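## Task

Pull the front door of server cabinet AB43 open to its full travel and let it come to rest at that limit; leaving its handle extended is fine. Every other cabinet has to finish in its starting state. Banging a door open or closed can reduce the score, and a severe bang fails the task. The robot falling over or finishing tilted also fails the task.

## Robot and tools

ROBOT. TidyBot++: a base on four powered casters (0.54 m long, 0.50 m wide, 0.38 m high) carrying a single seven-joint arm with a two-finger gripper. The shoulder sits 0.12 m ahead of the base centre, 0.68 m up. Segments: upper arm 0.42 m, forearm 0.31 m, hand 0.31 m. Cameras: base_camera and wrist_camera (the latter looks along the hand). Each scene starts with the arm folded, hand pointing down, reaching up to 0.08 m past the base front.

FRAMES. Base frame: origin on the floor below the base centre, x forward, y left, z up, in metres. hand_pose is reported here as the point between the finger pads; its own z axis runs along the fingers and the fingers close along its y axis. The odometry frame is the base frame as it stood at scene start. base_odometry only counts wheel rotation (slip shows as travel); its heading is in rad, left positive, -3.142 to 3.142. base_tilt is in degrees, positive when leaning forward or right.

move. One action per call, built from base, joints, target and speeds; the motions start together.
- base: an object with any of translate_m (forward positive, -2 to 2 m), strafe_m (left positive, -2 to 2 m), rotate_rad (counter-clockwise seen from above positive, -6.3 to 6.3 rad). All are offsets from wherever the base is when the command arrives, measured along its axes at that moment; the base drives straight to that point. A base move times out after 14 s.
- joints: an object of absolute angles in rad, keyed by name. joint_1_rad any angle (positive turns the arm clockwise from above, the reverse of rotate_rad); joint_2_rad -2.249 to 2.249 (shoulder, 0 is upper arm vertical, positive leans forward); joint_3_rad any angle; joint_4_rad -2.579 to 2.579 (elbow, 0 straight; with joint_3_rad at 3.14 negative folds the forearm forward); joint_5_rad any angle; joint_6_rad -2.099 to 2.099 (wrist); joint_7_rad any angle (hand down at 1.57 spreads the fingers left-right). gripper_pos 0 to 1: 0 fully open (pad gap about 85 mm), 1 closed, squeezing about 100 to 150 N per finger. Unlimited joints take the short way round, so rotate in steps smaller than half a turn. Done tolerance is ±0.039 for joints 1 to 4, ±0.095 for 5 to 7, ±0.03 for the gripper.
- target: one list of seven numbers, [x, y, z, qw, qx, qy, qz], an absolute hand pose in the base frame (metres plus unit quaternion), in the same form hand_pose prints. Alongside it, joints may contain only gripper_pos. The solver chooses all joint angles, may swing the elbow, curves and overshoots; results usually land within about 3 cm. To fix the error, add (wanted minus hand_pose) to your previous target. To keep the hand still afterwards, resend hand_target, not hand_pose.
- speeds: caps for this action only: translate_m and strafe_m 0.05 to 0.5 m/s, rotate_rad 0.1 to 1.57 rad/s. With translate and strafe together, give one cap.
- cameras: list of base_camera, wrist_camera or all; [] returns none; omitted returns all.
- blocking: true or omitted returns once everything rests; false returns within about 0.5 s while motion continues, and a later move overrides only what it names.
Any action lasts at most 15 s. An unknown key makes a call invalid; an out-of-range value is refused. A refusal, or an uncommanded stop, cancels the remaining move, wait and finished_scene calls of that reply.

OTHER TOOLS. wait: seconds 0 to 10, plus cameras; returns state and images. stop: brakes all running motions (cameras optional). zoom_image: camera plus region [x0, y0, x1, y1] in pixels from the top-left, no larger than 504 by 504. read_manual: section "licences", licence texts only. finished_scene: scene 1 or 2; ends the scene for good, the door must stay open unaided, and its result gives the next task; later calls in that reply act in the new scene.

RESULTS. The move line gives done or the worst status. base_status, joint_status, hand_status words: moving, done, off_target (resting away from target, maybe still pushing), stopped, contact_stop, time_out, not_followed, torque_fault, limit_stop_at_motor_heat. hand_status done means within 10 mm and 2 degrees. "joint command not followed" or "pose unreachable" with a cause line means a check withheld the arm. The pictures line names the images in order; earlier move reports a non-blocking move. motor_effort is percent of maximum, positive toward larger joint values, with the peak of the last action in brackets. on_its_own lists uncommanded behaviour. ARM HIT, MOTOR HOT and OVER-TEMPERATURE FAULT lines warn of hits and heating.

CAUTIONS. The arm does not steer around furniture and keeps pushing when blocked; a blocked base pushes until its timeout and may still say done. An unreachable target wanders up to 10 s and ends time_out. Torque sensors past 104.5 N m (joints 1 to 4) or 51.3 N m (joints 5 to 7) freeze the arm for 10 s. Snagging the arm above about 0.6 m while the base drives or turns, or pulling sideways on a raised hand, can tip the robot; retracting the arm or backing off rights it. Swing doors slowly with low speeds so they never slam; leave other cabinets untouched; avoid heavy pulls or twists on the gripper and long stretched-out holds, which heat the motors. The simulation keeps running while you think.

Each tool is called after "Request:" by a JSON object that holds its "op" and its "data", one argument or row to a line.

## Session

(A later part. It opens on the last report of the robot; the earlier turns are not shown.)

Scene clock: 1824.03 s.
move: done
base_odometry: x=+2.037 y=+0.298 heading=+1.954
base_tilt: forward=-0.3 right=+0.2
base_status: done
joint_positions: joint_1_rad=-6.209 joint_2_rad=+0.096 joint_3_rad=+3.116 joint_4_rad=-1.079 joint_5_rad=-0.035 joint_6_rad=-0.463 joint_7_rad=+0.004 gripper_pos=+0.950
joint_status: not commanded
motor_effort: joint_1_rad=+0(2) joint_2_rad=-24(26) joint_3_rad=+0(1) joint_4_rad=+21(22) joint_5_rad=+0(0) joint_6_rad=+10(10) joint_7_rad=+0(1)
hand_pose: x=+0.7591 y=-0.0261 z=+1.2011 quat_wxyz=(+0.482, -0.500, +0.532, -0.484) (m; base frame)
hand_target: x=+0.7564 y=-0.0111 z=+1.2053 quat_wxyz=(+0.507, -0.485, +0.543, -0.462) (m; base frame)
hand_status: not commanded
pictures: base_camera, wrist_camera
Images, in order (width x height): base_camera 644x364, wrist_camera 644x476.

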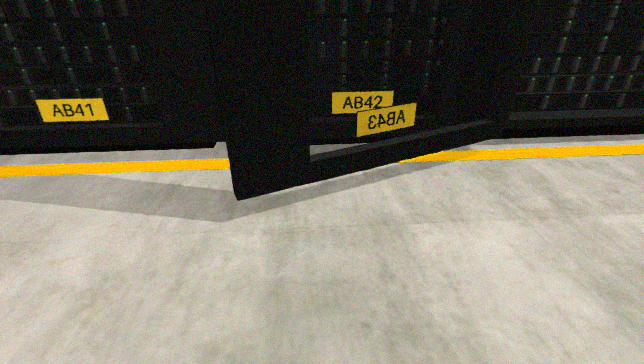

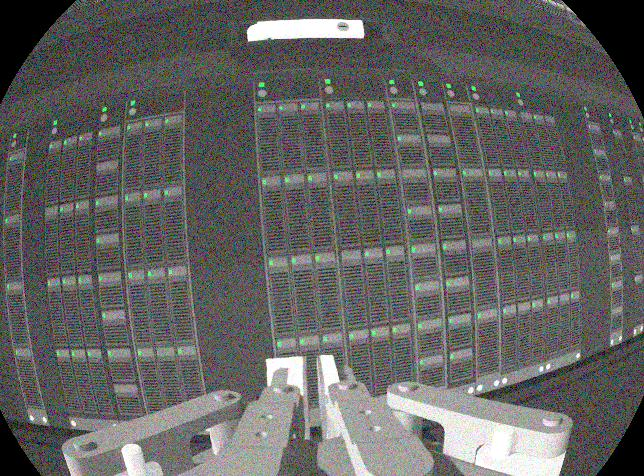

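Request:
{"op": "move", "data": {
  "base": {"strafe_m": 0.04, "translate_m": 0.08},
  "speeds": {"strafe_m": 0.08}
}}

Request:
{"op": "move", "data": {
  "base": {"strafe_m": -0.04, "translate_m": -0.08},
  "speeds": {"strafe_m": 0.06}
}}

Scene clock: 1840.77 s.
move: done
base_odometry: x=+1.970 y=+0.357 heading=+1.954
base_tilt: forward=-0.3 right=+0.3
base_status: done
joint_positions: joint_1_rad=-6.174 joint_2_rad=-0.002 joint_3_rad=+3.157 joint_4_rad=-1.080 joint_5_rad=-0.035 joint_6_rad=-0.463 joint_7_rad=+0.004 gripper_pos=+0.950
joint_status: not commanded
motor_effort: joint_1_rad=-11(14) joint_2_rad=-3(24) joint_3_rad=-11(13) joint_4_rad=+18(22) joint_5_rad=-4(5) joint_6_rad=+13(14) joint_7_rad=+0(1)
hand_pose: x=+0.7025 y=-0.0672 z=+1.2607 quat_wxyz=(+0.486, -0.458, +0.525, -0.528) (m; base frame)
hand_target: x=+0.7564 y=-0.0111 z=+1.2053 quat_wxyz=(+0.507, -0.485, +0.543, -0.462) (m; base frame)
hand_status: not commanded
pictures: base_camera, wrist_camera
Images, in order (width x height): base_camera 644x364, wrist_camera 644x476.

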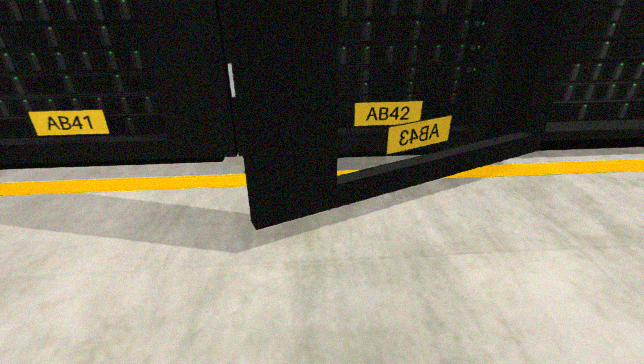

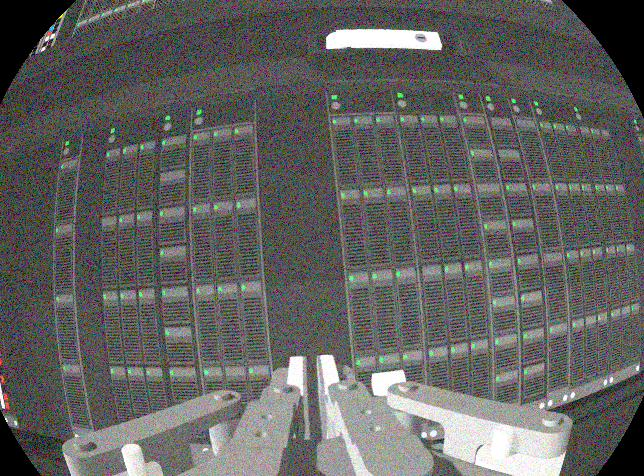

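Scene clock: 1842.73 s.
move: done
base_odometry: x=+2.037 y=+0.298 heading=+1.954
base_tilt: forward=-0.3 right=+0.1
base_status: done
joint_positions: joint_1_rad=-6.205 joint_2_rad=+0.090 joint_3_rad=+3.119 joint_4_rad=-1.078 joint_5_rad=-0.035 joint_6_rad=-0.460 joint_7_rad=+0.004 gripper_pos=+0.950
joint_status: not commanded
motor_effort: joint_1_rad=+0(12) joint_2_rad=-24(24) joint_3_rad=+0(11) joint_4_rad=+21(22) joint_5_rad=+0(5) joint_6_rad=+10(12) joint_7_rad=+0(1)
hand_pose: x=+0.7558 y=-0.0304 z=+1.2063 quat_wxyz=(+0.483, -0.496, +0.532, -0.488) (m; base frame)
hand_target: x=+0.7564 y=-0.0111 z=+1.2053 quat_wxyz=(+0.507, -0.485, +0.543, -0.462) (m; base frame)
hand_status: not commanded
pictures: base_camera, wrist_camera
Images, in order (width x height): base_camera 644x364, wrist_camera 644x476.

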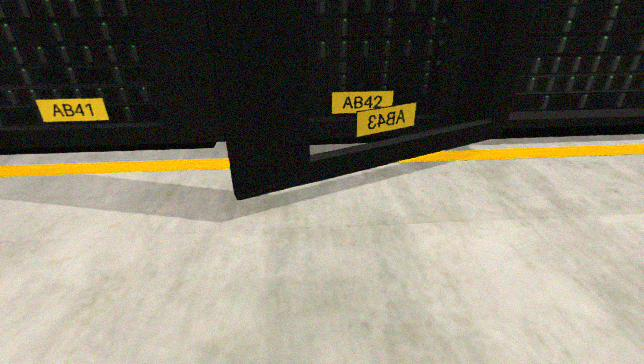

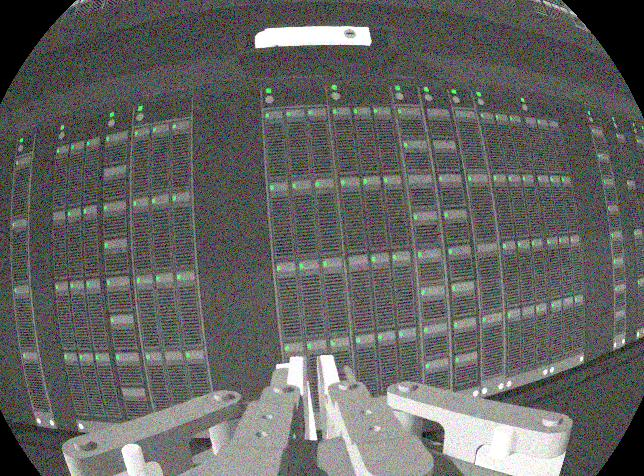

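Request:
{"op": "move", "data": {
  "base": {"strafe_m": -0.1, "translate_m": -0.18},
  "speeds": {"strafe_m": 0.2},
  "cameras": ["base_camera"]
}}

Request:
{"op": "finished_scene", "data": {
  "scene": 1
}}

Scene clock: 1850.03 s.
move: done
base_odometry: x=+2.197 y=+0.168 heading=+1.954
base_tilt: forward=-0.3 right=+0.2
base_status: done
joint_positions: joint_1_rad=-6.209 joint_2_rad=+0.093 joint_3_rad=+3.116 joint_4_rad=-1.080 joint_5_rad=-0.035 joint_6_rad=-0.460 joint_7_rad=+0.004 gripper_pos=+0.950
joint_status: not commanded
motor_effort: joint_1_rad=+0(2) joint_2_rad=-23(27) joint_3_rad=+0(2) joint_4_rad=+21(22) joint_5_rad=+0(0) joint_6_rad=+10(11) joint_7_rad=+1(1)
hand_pose: x=+0.7577 y=-0.0263 z=+1.2033 quat_wxyz=(+0.483, -0.499, +0.531, -0.485) (m; base frame)
hand_target: x=+0.7564 y=-0.0111 z=+1.2053 quat_wxyz=(+0.507, -0.485, +0.543, -0.462) (m; base frame)
hand_status: not commanded
pictures: base_camera
Images, in order (width x height): base_camera 644x364.

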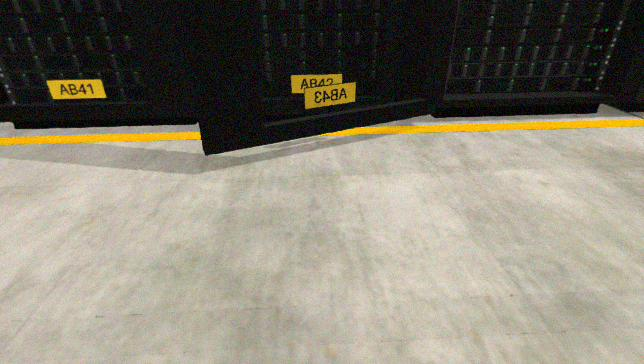

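The scene is finished: the task was done.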